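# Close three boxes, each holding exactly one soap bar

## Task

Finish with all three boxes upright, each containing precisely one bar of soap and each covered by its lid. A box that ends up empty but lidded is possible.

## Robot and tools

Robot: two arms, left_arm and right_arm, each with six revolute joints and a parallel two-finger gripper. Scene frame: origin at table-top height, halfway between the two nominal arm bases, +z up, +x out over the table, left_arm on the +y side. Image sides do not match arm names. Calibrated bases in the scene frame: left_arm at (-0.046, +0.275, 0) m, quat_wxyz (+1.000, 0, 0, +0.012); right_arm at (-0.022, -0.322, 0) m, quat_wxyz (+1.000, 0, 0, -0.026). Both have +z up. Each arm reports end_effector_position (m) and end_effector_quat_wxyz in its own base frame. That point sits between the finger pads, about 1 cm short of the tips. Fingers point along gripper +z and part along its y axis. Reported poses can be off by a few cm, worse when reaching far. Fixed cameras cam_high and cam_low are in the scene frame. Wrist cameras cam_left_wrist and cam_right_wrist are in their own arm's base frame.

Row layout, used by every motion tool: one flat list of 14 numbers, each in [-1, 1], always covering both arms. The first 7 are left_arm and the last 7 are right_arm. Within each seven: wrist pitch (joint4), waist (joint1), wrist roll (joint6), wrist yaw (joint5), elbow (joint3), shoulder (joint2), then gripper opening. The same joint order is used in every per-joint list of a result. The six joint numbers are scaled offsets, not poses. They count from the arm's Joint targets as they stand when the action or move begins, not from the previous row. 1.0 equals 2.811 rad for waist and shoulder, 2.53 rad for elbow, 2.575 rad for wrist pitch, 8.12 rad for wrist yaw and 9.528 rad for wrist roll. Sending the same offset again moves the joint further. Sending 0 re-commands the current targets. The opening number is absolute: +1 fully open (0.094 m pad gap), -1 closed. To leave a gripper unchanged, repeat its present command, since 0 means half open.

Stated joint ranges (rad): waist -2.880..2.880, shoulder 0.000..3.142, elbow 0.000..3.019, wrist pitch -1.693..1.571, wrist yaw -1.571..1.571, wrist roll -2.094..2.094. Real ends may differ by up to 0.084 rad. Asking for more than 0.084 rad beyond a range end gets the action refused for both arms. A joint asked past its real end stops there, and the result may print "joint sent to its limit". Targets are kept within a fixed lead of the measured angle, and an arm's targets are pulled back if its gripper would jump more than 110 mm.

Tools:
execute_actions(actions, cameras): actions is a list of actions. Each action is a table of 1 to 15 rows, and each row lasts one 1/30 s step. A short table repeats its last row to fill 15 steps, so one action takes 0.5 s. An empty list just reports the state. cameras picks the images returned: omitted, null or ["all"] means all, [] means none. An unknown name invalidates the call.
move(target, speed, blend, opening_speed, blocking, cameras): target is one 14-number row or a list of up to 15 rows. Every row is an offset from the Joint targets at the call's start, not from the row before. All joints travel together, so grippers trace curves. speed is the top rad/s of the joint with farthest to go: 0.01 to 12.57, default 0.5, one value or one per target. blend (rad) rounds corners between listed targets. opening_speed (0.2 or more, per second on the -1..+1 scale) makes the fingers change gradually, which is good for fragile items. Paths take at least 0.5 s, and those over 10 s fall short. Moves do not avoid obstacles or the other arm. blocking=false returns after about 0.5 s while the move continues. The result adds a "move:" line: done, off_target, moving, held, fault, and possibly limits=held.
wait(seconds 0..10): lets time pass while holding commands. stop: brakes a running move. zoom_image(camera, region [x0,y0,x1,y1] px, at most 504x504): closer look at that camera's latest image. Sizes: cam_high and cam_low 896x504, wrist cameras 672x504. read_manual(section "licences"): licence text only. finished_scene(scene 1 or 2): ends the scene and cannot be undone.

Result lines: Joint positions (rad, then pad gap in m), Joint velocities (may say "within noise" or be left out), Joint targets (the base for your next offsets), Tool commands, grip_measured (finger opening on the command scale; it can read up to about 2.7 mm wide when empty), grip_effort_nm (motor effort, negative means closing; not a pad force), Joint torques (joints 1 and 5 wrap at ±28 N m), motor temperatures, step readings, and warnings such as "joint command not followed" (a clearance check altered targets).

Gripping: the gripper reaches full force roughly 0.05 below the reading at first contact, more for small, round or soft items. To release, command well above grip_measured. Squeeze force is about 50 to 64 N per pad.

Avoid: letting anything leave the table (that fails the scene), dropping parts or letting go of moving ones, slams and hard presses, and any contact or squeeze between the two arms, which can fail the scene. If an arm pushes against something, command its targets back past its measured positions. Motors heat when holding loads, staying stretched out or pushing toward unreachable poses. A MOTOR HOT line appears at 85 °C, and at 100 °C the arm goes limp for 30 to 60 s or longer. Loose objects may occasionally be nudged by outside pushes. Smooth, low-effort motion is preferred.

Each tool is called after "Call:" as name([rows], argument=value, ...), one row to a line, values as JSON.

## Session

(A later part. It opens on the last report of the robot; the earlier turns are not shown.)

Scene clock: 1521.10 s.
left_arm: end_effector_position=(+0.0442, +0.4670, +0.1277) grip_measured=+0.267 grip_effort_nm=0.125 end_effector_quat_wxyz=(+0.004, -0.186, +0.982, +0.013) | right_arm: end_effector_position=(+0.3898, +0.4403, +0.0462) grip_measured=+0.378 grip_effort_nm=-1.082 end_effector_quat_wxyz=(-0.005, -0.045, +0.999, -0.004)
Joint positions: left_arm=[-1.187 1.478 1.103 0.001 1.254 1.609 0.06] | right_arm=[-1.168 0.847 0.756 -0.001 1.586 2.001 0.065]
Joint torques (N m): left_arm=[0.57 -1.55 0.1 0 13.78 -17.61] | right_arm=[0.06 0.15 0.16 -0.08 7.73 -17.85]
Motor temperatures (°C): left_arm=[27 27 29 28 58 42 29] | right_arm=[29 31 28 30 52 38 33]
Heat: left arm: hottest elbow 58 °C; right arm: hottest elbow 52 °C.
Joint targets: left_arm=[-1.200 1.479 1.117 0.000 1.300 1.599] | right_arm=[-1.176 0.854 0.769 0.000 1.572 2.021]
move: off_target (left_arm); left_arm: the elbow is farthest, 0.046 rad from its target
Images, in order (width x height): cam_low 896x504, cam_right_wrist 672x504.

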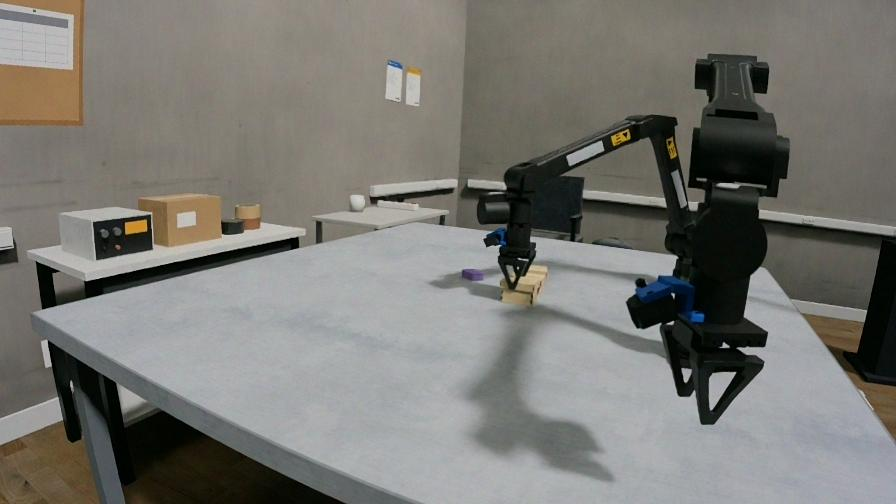

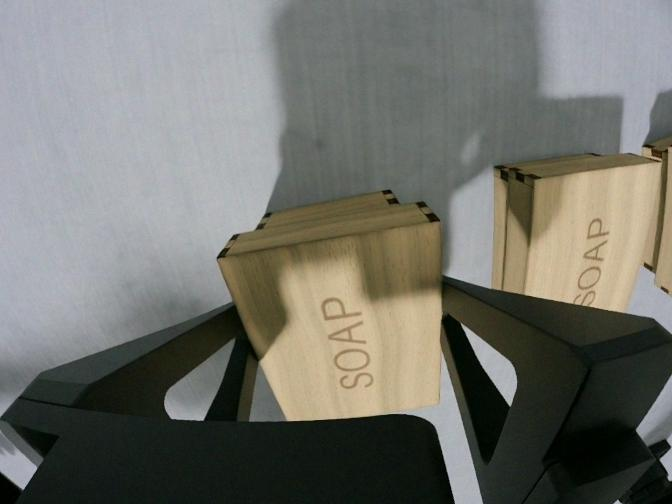

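Call:
move([
  [0,0,0,0,0,0,0.27,0,0.0012,0.0003,0,0,0,0.25],
  [0,0,0,0,0,0,0.27,0.0085,0.0014,0.0003,0,0,0,0.25],
], speed=[0.04,0.03], cameras=["cam_right_wrist","cam_low"])

Call:
zoom_image(camera="cam_right_wrist", region=[200, 160, 470, 430])

Call:
zoom_image(camera="cam_low", region=[480, 240, 580, 320])

Scene clock: 1542.23 s.
left_arm: end_effector_position=(+0.0442, +0.4670, +0.1277) grip_measured=+0.267 grip_effort_nm=0.129 end_effector_quat_wxyz=(+0.004, -0.186, +0.982, +0.013) | right_arm: end_effector_position=(+0.3884, +0.4425, +0.0462) grip_measured=+0.378 grip_effort_nm=-1.077 end_effector_quat_wxyz=(-0.003, -0.046, +0.999, -0.003)
Joint positions: left_arm=[-1.187 1.478 1.103 0.001 1.254 1.609 0.06] | right_arm=[-1.165 0.851 0.759 -0.001 1.586 2.001 0.065]
Joint torques (N m): left_arm=[0.57 -1.49 0.1 0 13.78 -17.61] | right_arm=[0.88 0.67 0.13 -0.08 7.73 -17.85]
Motor temperatures (°C): left_arm=[27 27 29 28 58 42 29] | right_arm=[29 31 28 30 52 38 33]
Heat: left arm: hottest elbow 58 °C; right arm: hottest elbow 52 °C.
Joint targets: left_arm=[-1.200 1.479 1.117 0.000 1.300 1.599] | right_arm=[-1.154 0.858 0.772 0.000 1.572 2.021]
move: off_target (left_arm); left_arm: the elbow is farthest, 0.046 rad from its target
Images, in order (width x height): cam_low 896x504, cam_right_wrist 672x504.

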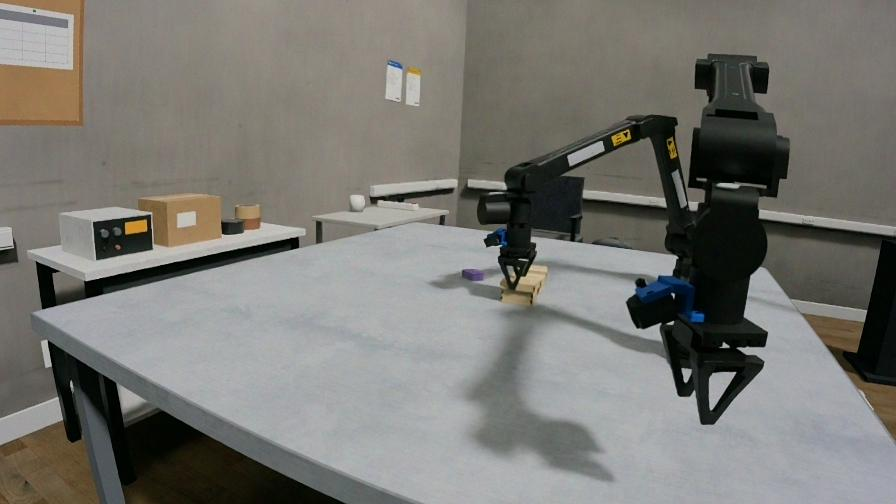

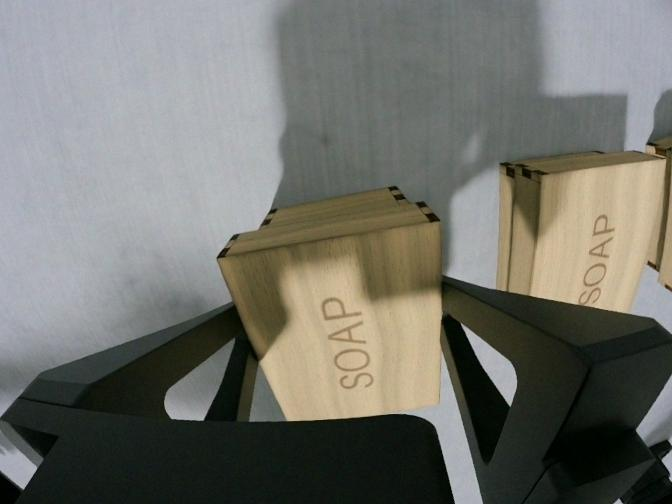

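Scaled by 1.867 (camera's finer frame: 960x720).

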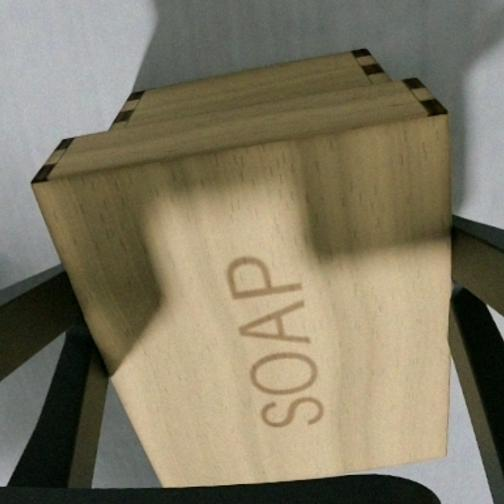

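Scaled by 5.040 (camera's finer frame: 1280x720).

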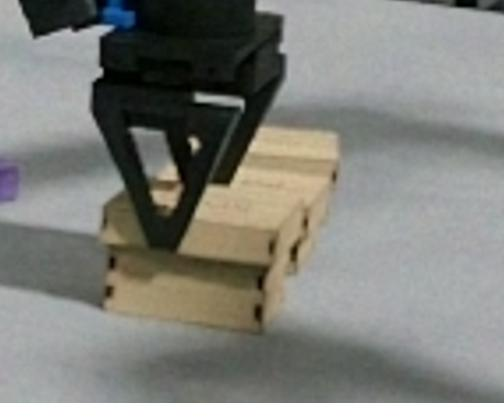

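Call:
move([
  [0,0,0,0,0,0,0.27,0,-0.006,0,0,0,0,0.25],
  [0,0,0,0,0,0,0.27,0.001,-0.006,0,0,0,0.005,0.25],
], speed=[0.03,0.03], cameras=["cam_right_wrist","cam_low"])

Call:
zoom_image(camera="cam_right_wrist", region=[200, 160, 470, 430])

Call:
zoom_image(camera="cam_low", region=[480, 240, 580, 320])

Scene clock: 1564.47 s.
left_arm: end_effector_position=(+0.0442, +0.4670, +0.1277) grip_measured=+0.267 grip_effort_nm=0.125 end_effector_quat_wxyz=(+0.004, -0.186, +0.982, +0.013) | right_arm: end_effector_position=(+0.3898, +0.4417, +0.0462) grip_measured=+0.378 grip_effort_nm=-1.072 end_effector_quat_wxyz=(-0.003, -0.044, +0.999, -0.003)
Joint positions: left_arm=[-1.187 1.478 1.103 0.001 1.254 1.609 0.06] | right_arm=[-1.163 0.848 0.759 -0.001 1.586 2.001 0.065]
Joint torques (N m): left_arm=[0.58 -1.55 0.1 0 13.78 -17.61] | right_arm=[0.8 -0.67 0.13 -0.08 7.75 -16.73]
Motor temperatures (°C): left_arm=[27 27 29 28 58 41 29] | right_arm=[29 31 28 30 52 38 33]
Heat: left arm: hottest elbow 58 °C; right arm: hottest elbow 52 °C.
Joint targets: left_arm=[-1.200 1.479 1.117 0.000 1.300 1.599] | right_arm=[-1.151 0.841 0.772 0.000 1.572 2.034]
move: off_target (left_arm); left_arm: the elbow is farthest, 0.046 rad from its target
Images, in order (width x height): cam_low 896x504, cam_right_wrist 672x504.

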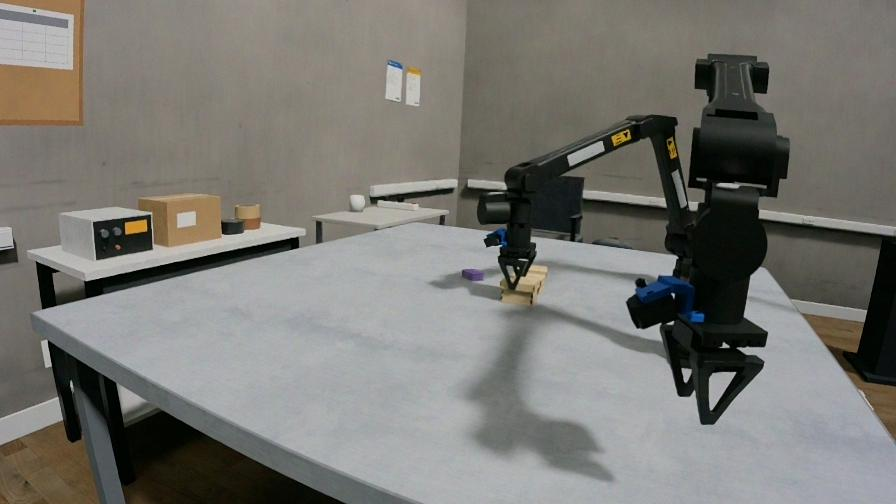

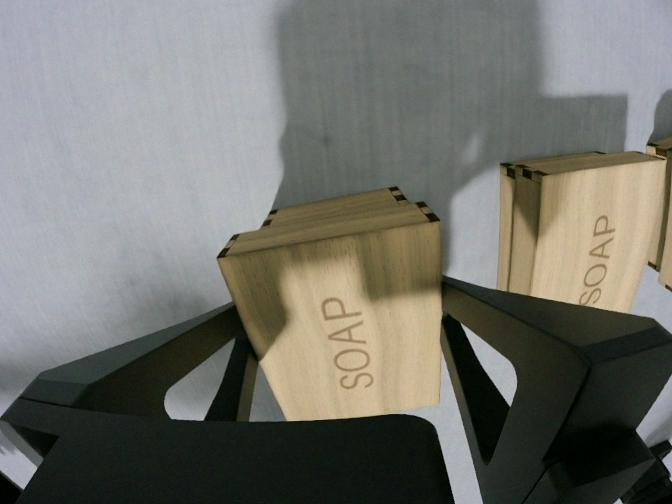

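Scaled by 1.867 (camera's finer frame: 960x720).

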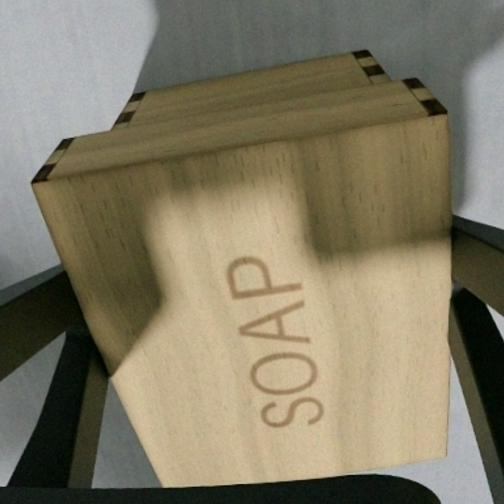

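Scaled by 5.040 (camera's finer frame: 1280x720).

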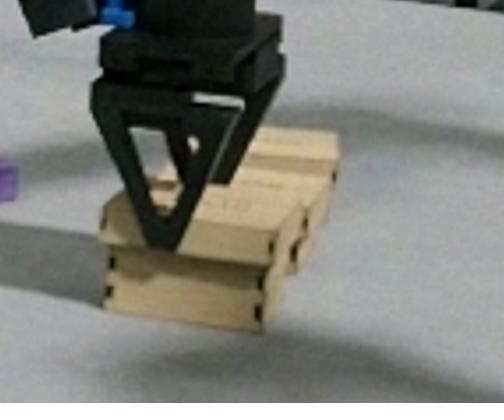

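Call:
move([
  [0,0,0,0,0,0,0.27,0,-0.002,0,0,0,-0.003,0.25],
], speed=[0.03], cameras=["cam_right_wrist","cam_low"])

Call:
zoom_image(camera="cam_right_wrist", region=[200, 160, 470, 430])

Scene clock: 1585.07 s.
left_arm: end_effector_position=(+0.0442, +0.4670, +0.1277) grip_measured=+0.267 grip_effort_nm=0.134 end_effector_quat_wxyz=(+0.004, -0.186, +0.982, +0.013) | right_arm: end_effector_position=(+0.3911, +0.4408, +0.0462) grip_measured=+0.378 grip_effort_nm=-1.077 end_effector_quat_wxyz=(-0.003, -0.042, +0.999, -0.002)
Joint positions: left_arm=[-1.187 1.478 1.103 0.001 1.254 1.609 0.06] | right_arm=[-1.162 0.846 0.761 -0.001 1.586 2.001 0.065]
Joint torques (N m): left_arm=[0.57 -1.55 0.1 0 13.76 -17.67] | right_arm=[0.75 -1.08 0.15 -0.08 7.75 -17.38]
Motor temperatures (°C): left_arm=[27 27 29 28 59 41 29] | right_arm=[29 31 28 30 52 38 33]
Heat: left arm: hottest elbow 59 °C; right arm: hottest elbow 52 °C.
Joint targets: left_arm=[-1.200 1.479 1.117 0.000 1.300 1.599] | right_arm=[-1.151 0.836 0.772 0.000 1.572 2.026]
move: off_target (left_arm); left_arm: the elbow is farthest, 0.046 rad from its target
Images, in order (width x height): cam_low 896x504, cam_right_wrist 672x504.

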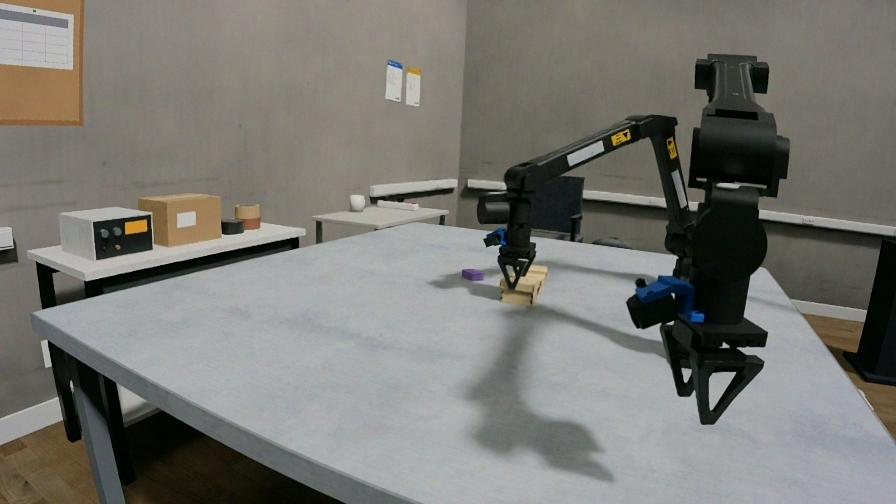

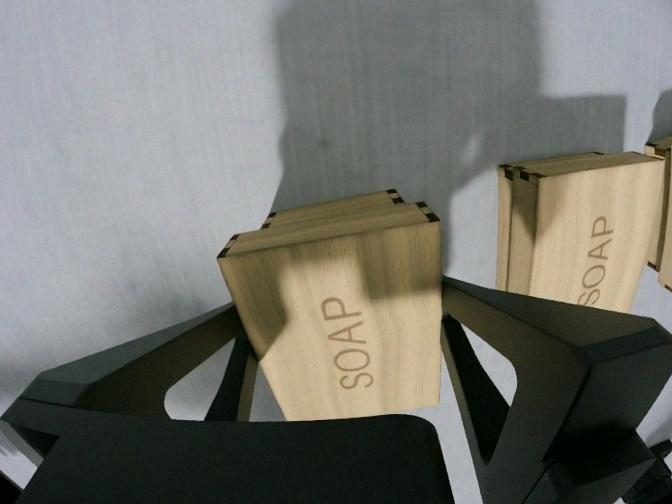

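Scaled by 1.867 (camera's finer frame: 960x720).

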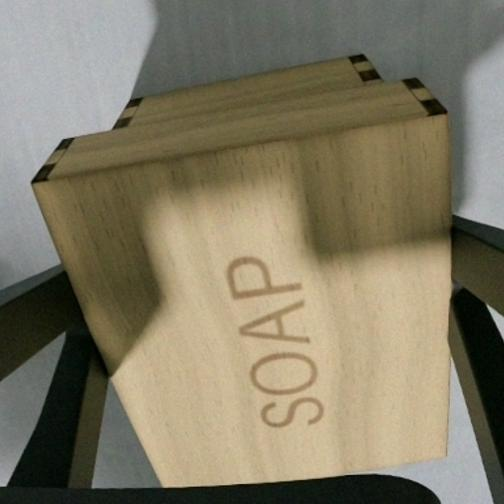

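Call:
move([
  [0,0,0,0,0,0,0.27,0,0,-0.0037,0,0,0.002,0.25],
], speed=[0.04], cameras=["cam_right_wrist","cam_low"])

Call:
zoom_image(camera="cam_right_wrist", region=[200, 160, 470, 430])

Call:
zoom_image(camera="cam_low", region=[480, 240, 580, 320])

Scene clock: 1600.13 s.
left_arm: end_effector_position=(+0.0442, +0.4670, +0.1277) grip_measured=+0.267 grip_effort_nm=0.129 end_effector_quat_wxyz=(+0.004, -0.186, +0.982, +0.013) | right_arm: end_effector_position=(+0.3913, +0.4407, +0.0462) grip_measured=+0.378 grip_effort_nm=-1.077 end_effector_quat_wxyz=(-0.003, -0.046, +0.999, -0.002)
Joint positions: left_arm=[-1.187 1.478 1.103 0.001 1.254 1.609 0.06] | right_arm=[-1.162 0.845 0.753 -0.001 1.586 2.001 0.065]
Joint torques (N m): left_arm=[0.58 -1.49 0.1 0 13.76 -17.67] | right_arm=[0.77 -0.91 -0.1 -0.08 7.75 -16.97]
Motor temperatures (°C): left_arm=[27 27 29 28 59 41 29] | right_arm=[29 31 28 30 52 38 33]
Heat: left arm: hottest elbow 59 °C; right arm: hottest elbow 52 °C.
Joint targets: left_arm=[-1.200 1.479 1.117 0.000 1.300 1.599] | right_arm=[-1.151 0.836 0.737 0.000 1.572 2.032]
move: off_target (left_arm); left_arm: the elbow is farthest, 0.046 rad from its target
Images, in order (width x height): cam_low 896x504, cam_right_wrist 672x504.

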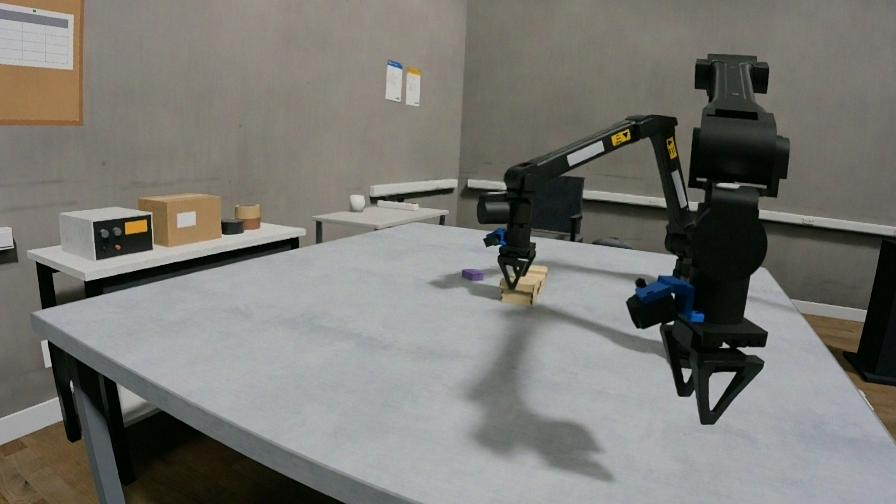

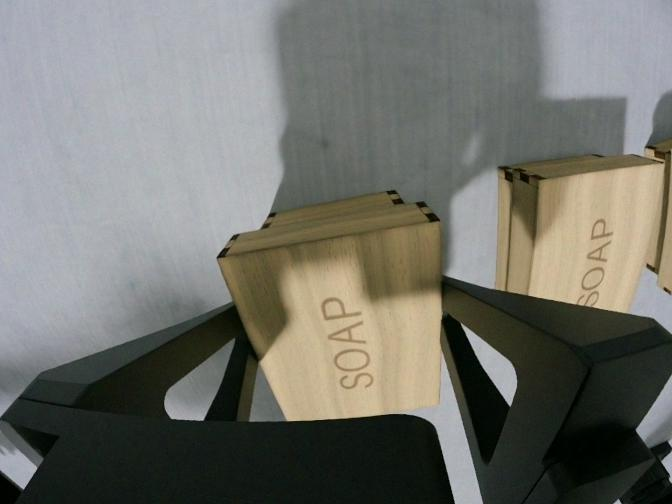

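Scaled by 1.867 (camera's finer frame: 960x720).

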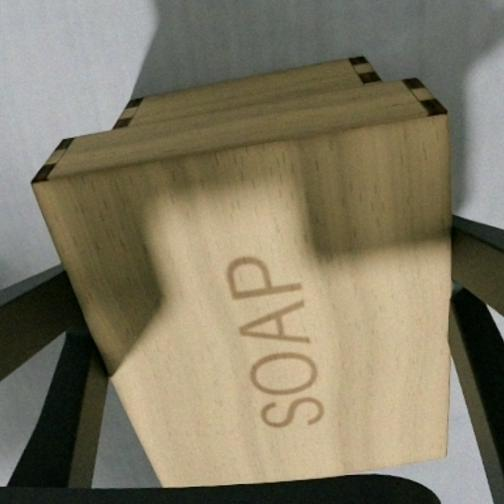

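Scaled by 5.040 (camera's finer frame: 1280x720).

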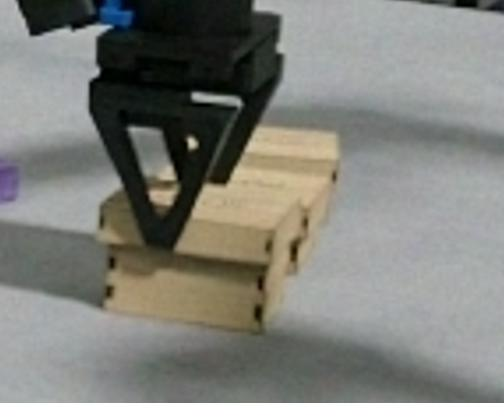

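Call:
move(target=[0,0,0,0,0,0,0.27,0,0,0,0,0,0,0.7], opening_speed=0.3, cameras=["cam_right_wrist","cam_low"])

Call:
zoom_image(camera="cam_right_wrist", region=[200, 160, 470, 430])

Call:
zoom_image(camera="cam_low", region=[480, 240, 580, 320])

Scene clock: 1612.93 s.
left_arm: end_effector_position=(+0.0442, +0.4670, +0.1277) grip_measured=+0.267 grip_effort_nm=0.134 end_effector_quat_wxyz=(+0.004, -0.186, +0.982, +0.013) | right_arm: end_effector_position=(+0.3927, +0.4399, +0.0456) grip_measured=+0.697 grip_effort_nm=0.056 end_effector_quat_wxyz=(-0.002, -0.046, +0.999, -0.002)
Joint positions: left_arm=[-1.187 1.478 1.103 0.001 1.254 1.609 0.06] | right_arm=[-1.16 0.843 0.75 -0.001 1.586 2.003 0.08]
Joint torques (N m): left_arm=[0.57 -1.55 0.1 0.01 13.76 -17.67] | right_arm=[0.7 -0.62 -0.11 -0.08 7.73 -17.08]
Motor temperatures (°C): left_arm=[27 27 29 28 59 41 29] | right_arm=[29 31 28 30 52 38 33]
Heat: left arm: hottest elbow 59 °C; right arm: hottest elbow 52 °C.
Joint targets: left_arm=[-1.200 1.479 1.117 0.000 1.300 1.599] | right_arm=[-1.151 0.836 0.737 0.000 1.572 2.032]
move: off_target (left_arm); left_arm: the elbow is farthest, 0.046 rad from its target
Images, in order (width x height): cam_low 896x504, cam_right_wrist 672x504.

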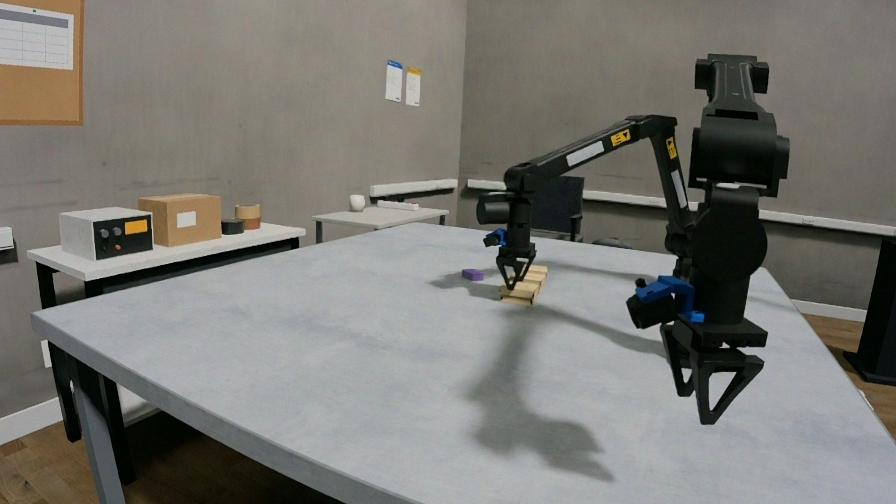

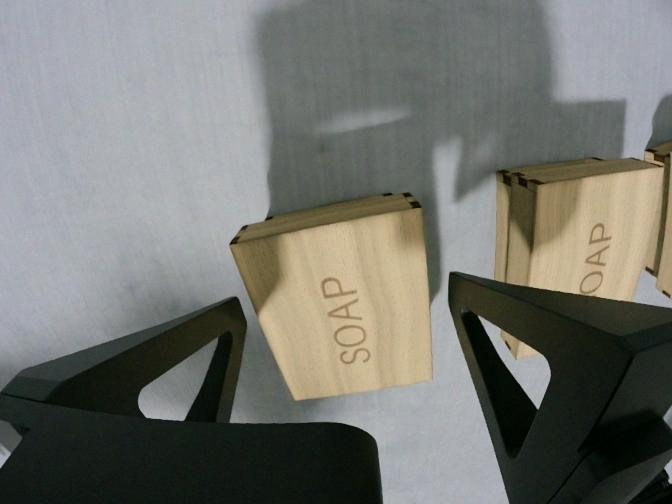

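Scaled by 1.867 (camera's finer frame: 960x720).

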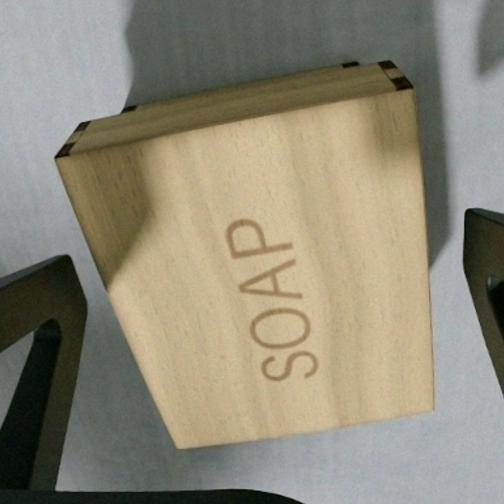

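Scaled by 5.040 (camera's finer frame: 1280x720).

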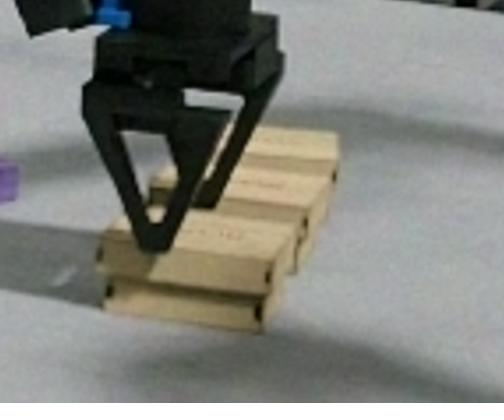

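Call:
move([
  [0,0,0,0,0,0,0.27,-0.02,0,0,0,0.03,-0.025,0.7],
  [0,0,0,0,0,0,0.27,-0.064,0,0,0,0.07,-0.063,0.7],
], speed=[0.2,0.3])

Call:
zoom_image(camera="cam_low", region=[480, 240, 580, 320])

Call:
zoom_image(camera="cam_right_wrist", region=[200, 130, 672, 480])

Scene clock: 1622.80 s.
left_arm: end_effector_position=(+0.0442, +0.4670, +0.1277) grip_measured=+0.267 grip_effort_nm=0.129 end_effector_quat_wxyz=(+0.004, -0.186, +0.982, +0.013) | right_arm: end_effector_position=(+0.3987, +0.4466, +0.1820) grip_measured=+0.698 grip_effort_nm=0.046 end_effector_quat_wxyz=(+0.045, -0.046, +0.997, +0.046)
Joint positions: left_arm=[-1.187 1.478 1.103 0.001 1.254 1.609 0.06] | right_arm=[-1.308 0.843 0.75 -0.001 1.707 1.842 0.08]
Joint torques (N m): left_arm=[0.57 -1.55 0.1 0.01 13.76 -17.67] | right_arm=[0.28 -0.62 -0.11 -0.08 13.55 -17.14]
Motor temperatures (°C): left_arm=[27 27 29 28 59 41 29] | right_arm=[29 31 28 30 52 38 32]
Heat: left arm: hottest elbow 59 °C; right arm: hottest elbow 52 °C.
Joint targets: left_arm=[-1.200 1.479 1.117 0.000 1.300 1.599] | right_arm=[-1.316 0.836 0.737 0.000 1.749 1.855]
move: off_target (left_arm, right_arm); left_arm: the elbow is farthest, 0.046 rad from its target; right_arm: the elbow is farthest, 0.042 rad from its target

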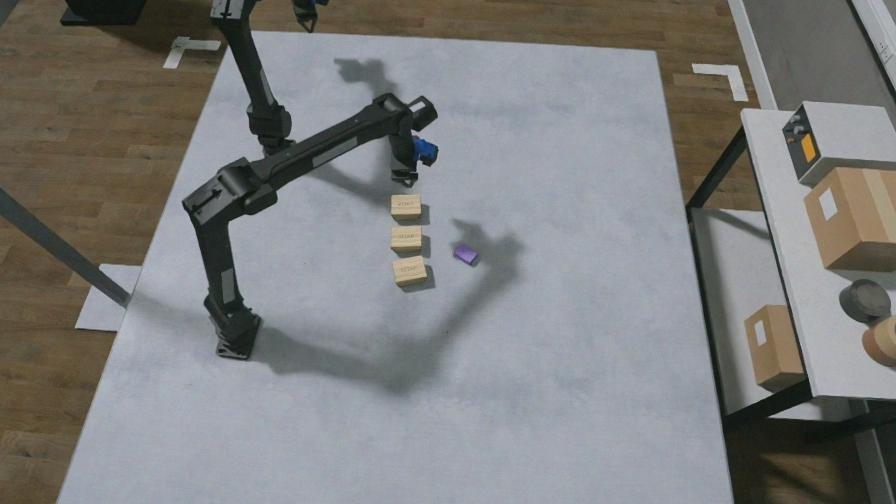

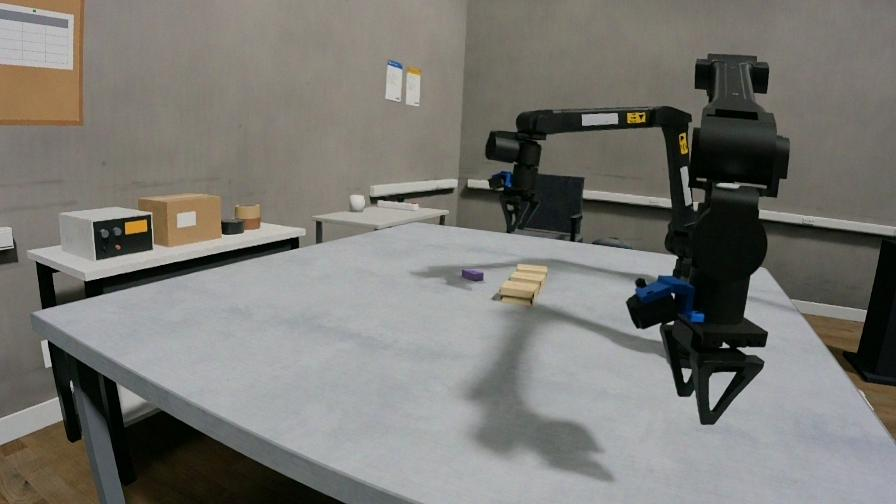

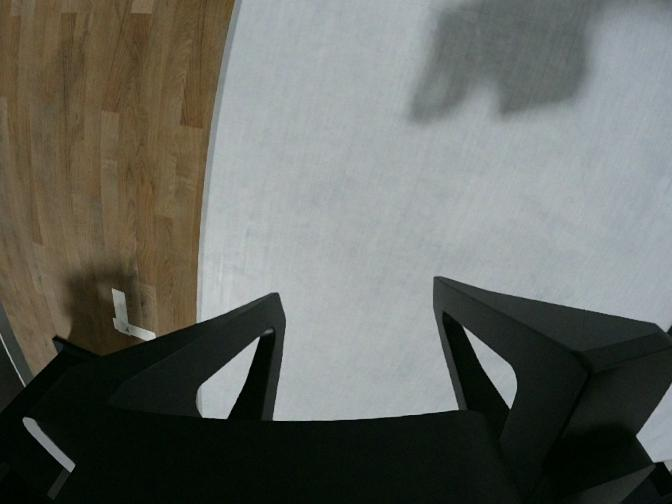

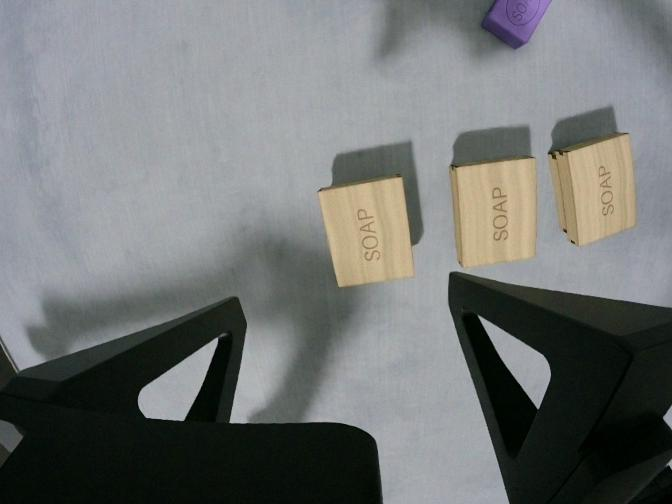

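Scaled by 5.040 (camera's finer frame: 1280x720).

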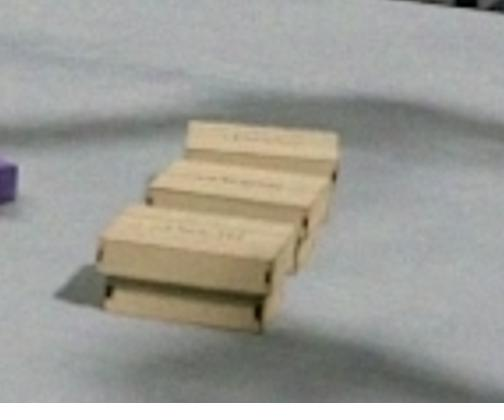

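Scaled by 1.068 (camera's finer frame: 960x720).

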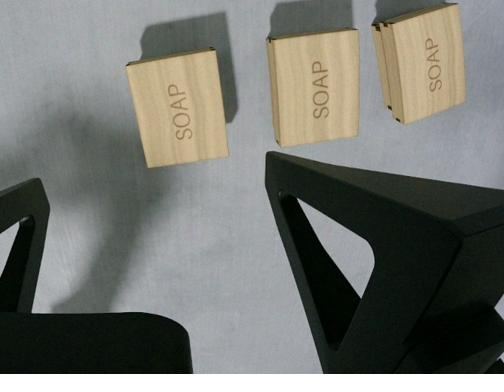

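Call:
finished_scene(scene=2)

The scene is finished: the task was done.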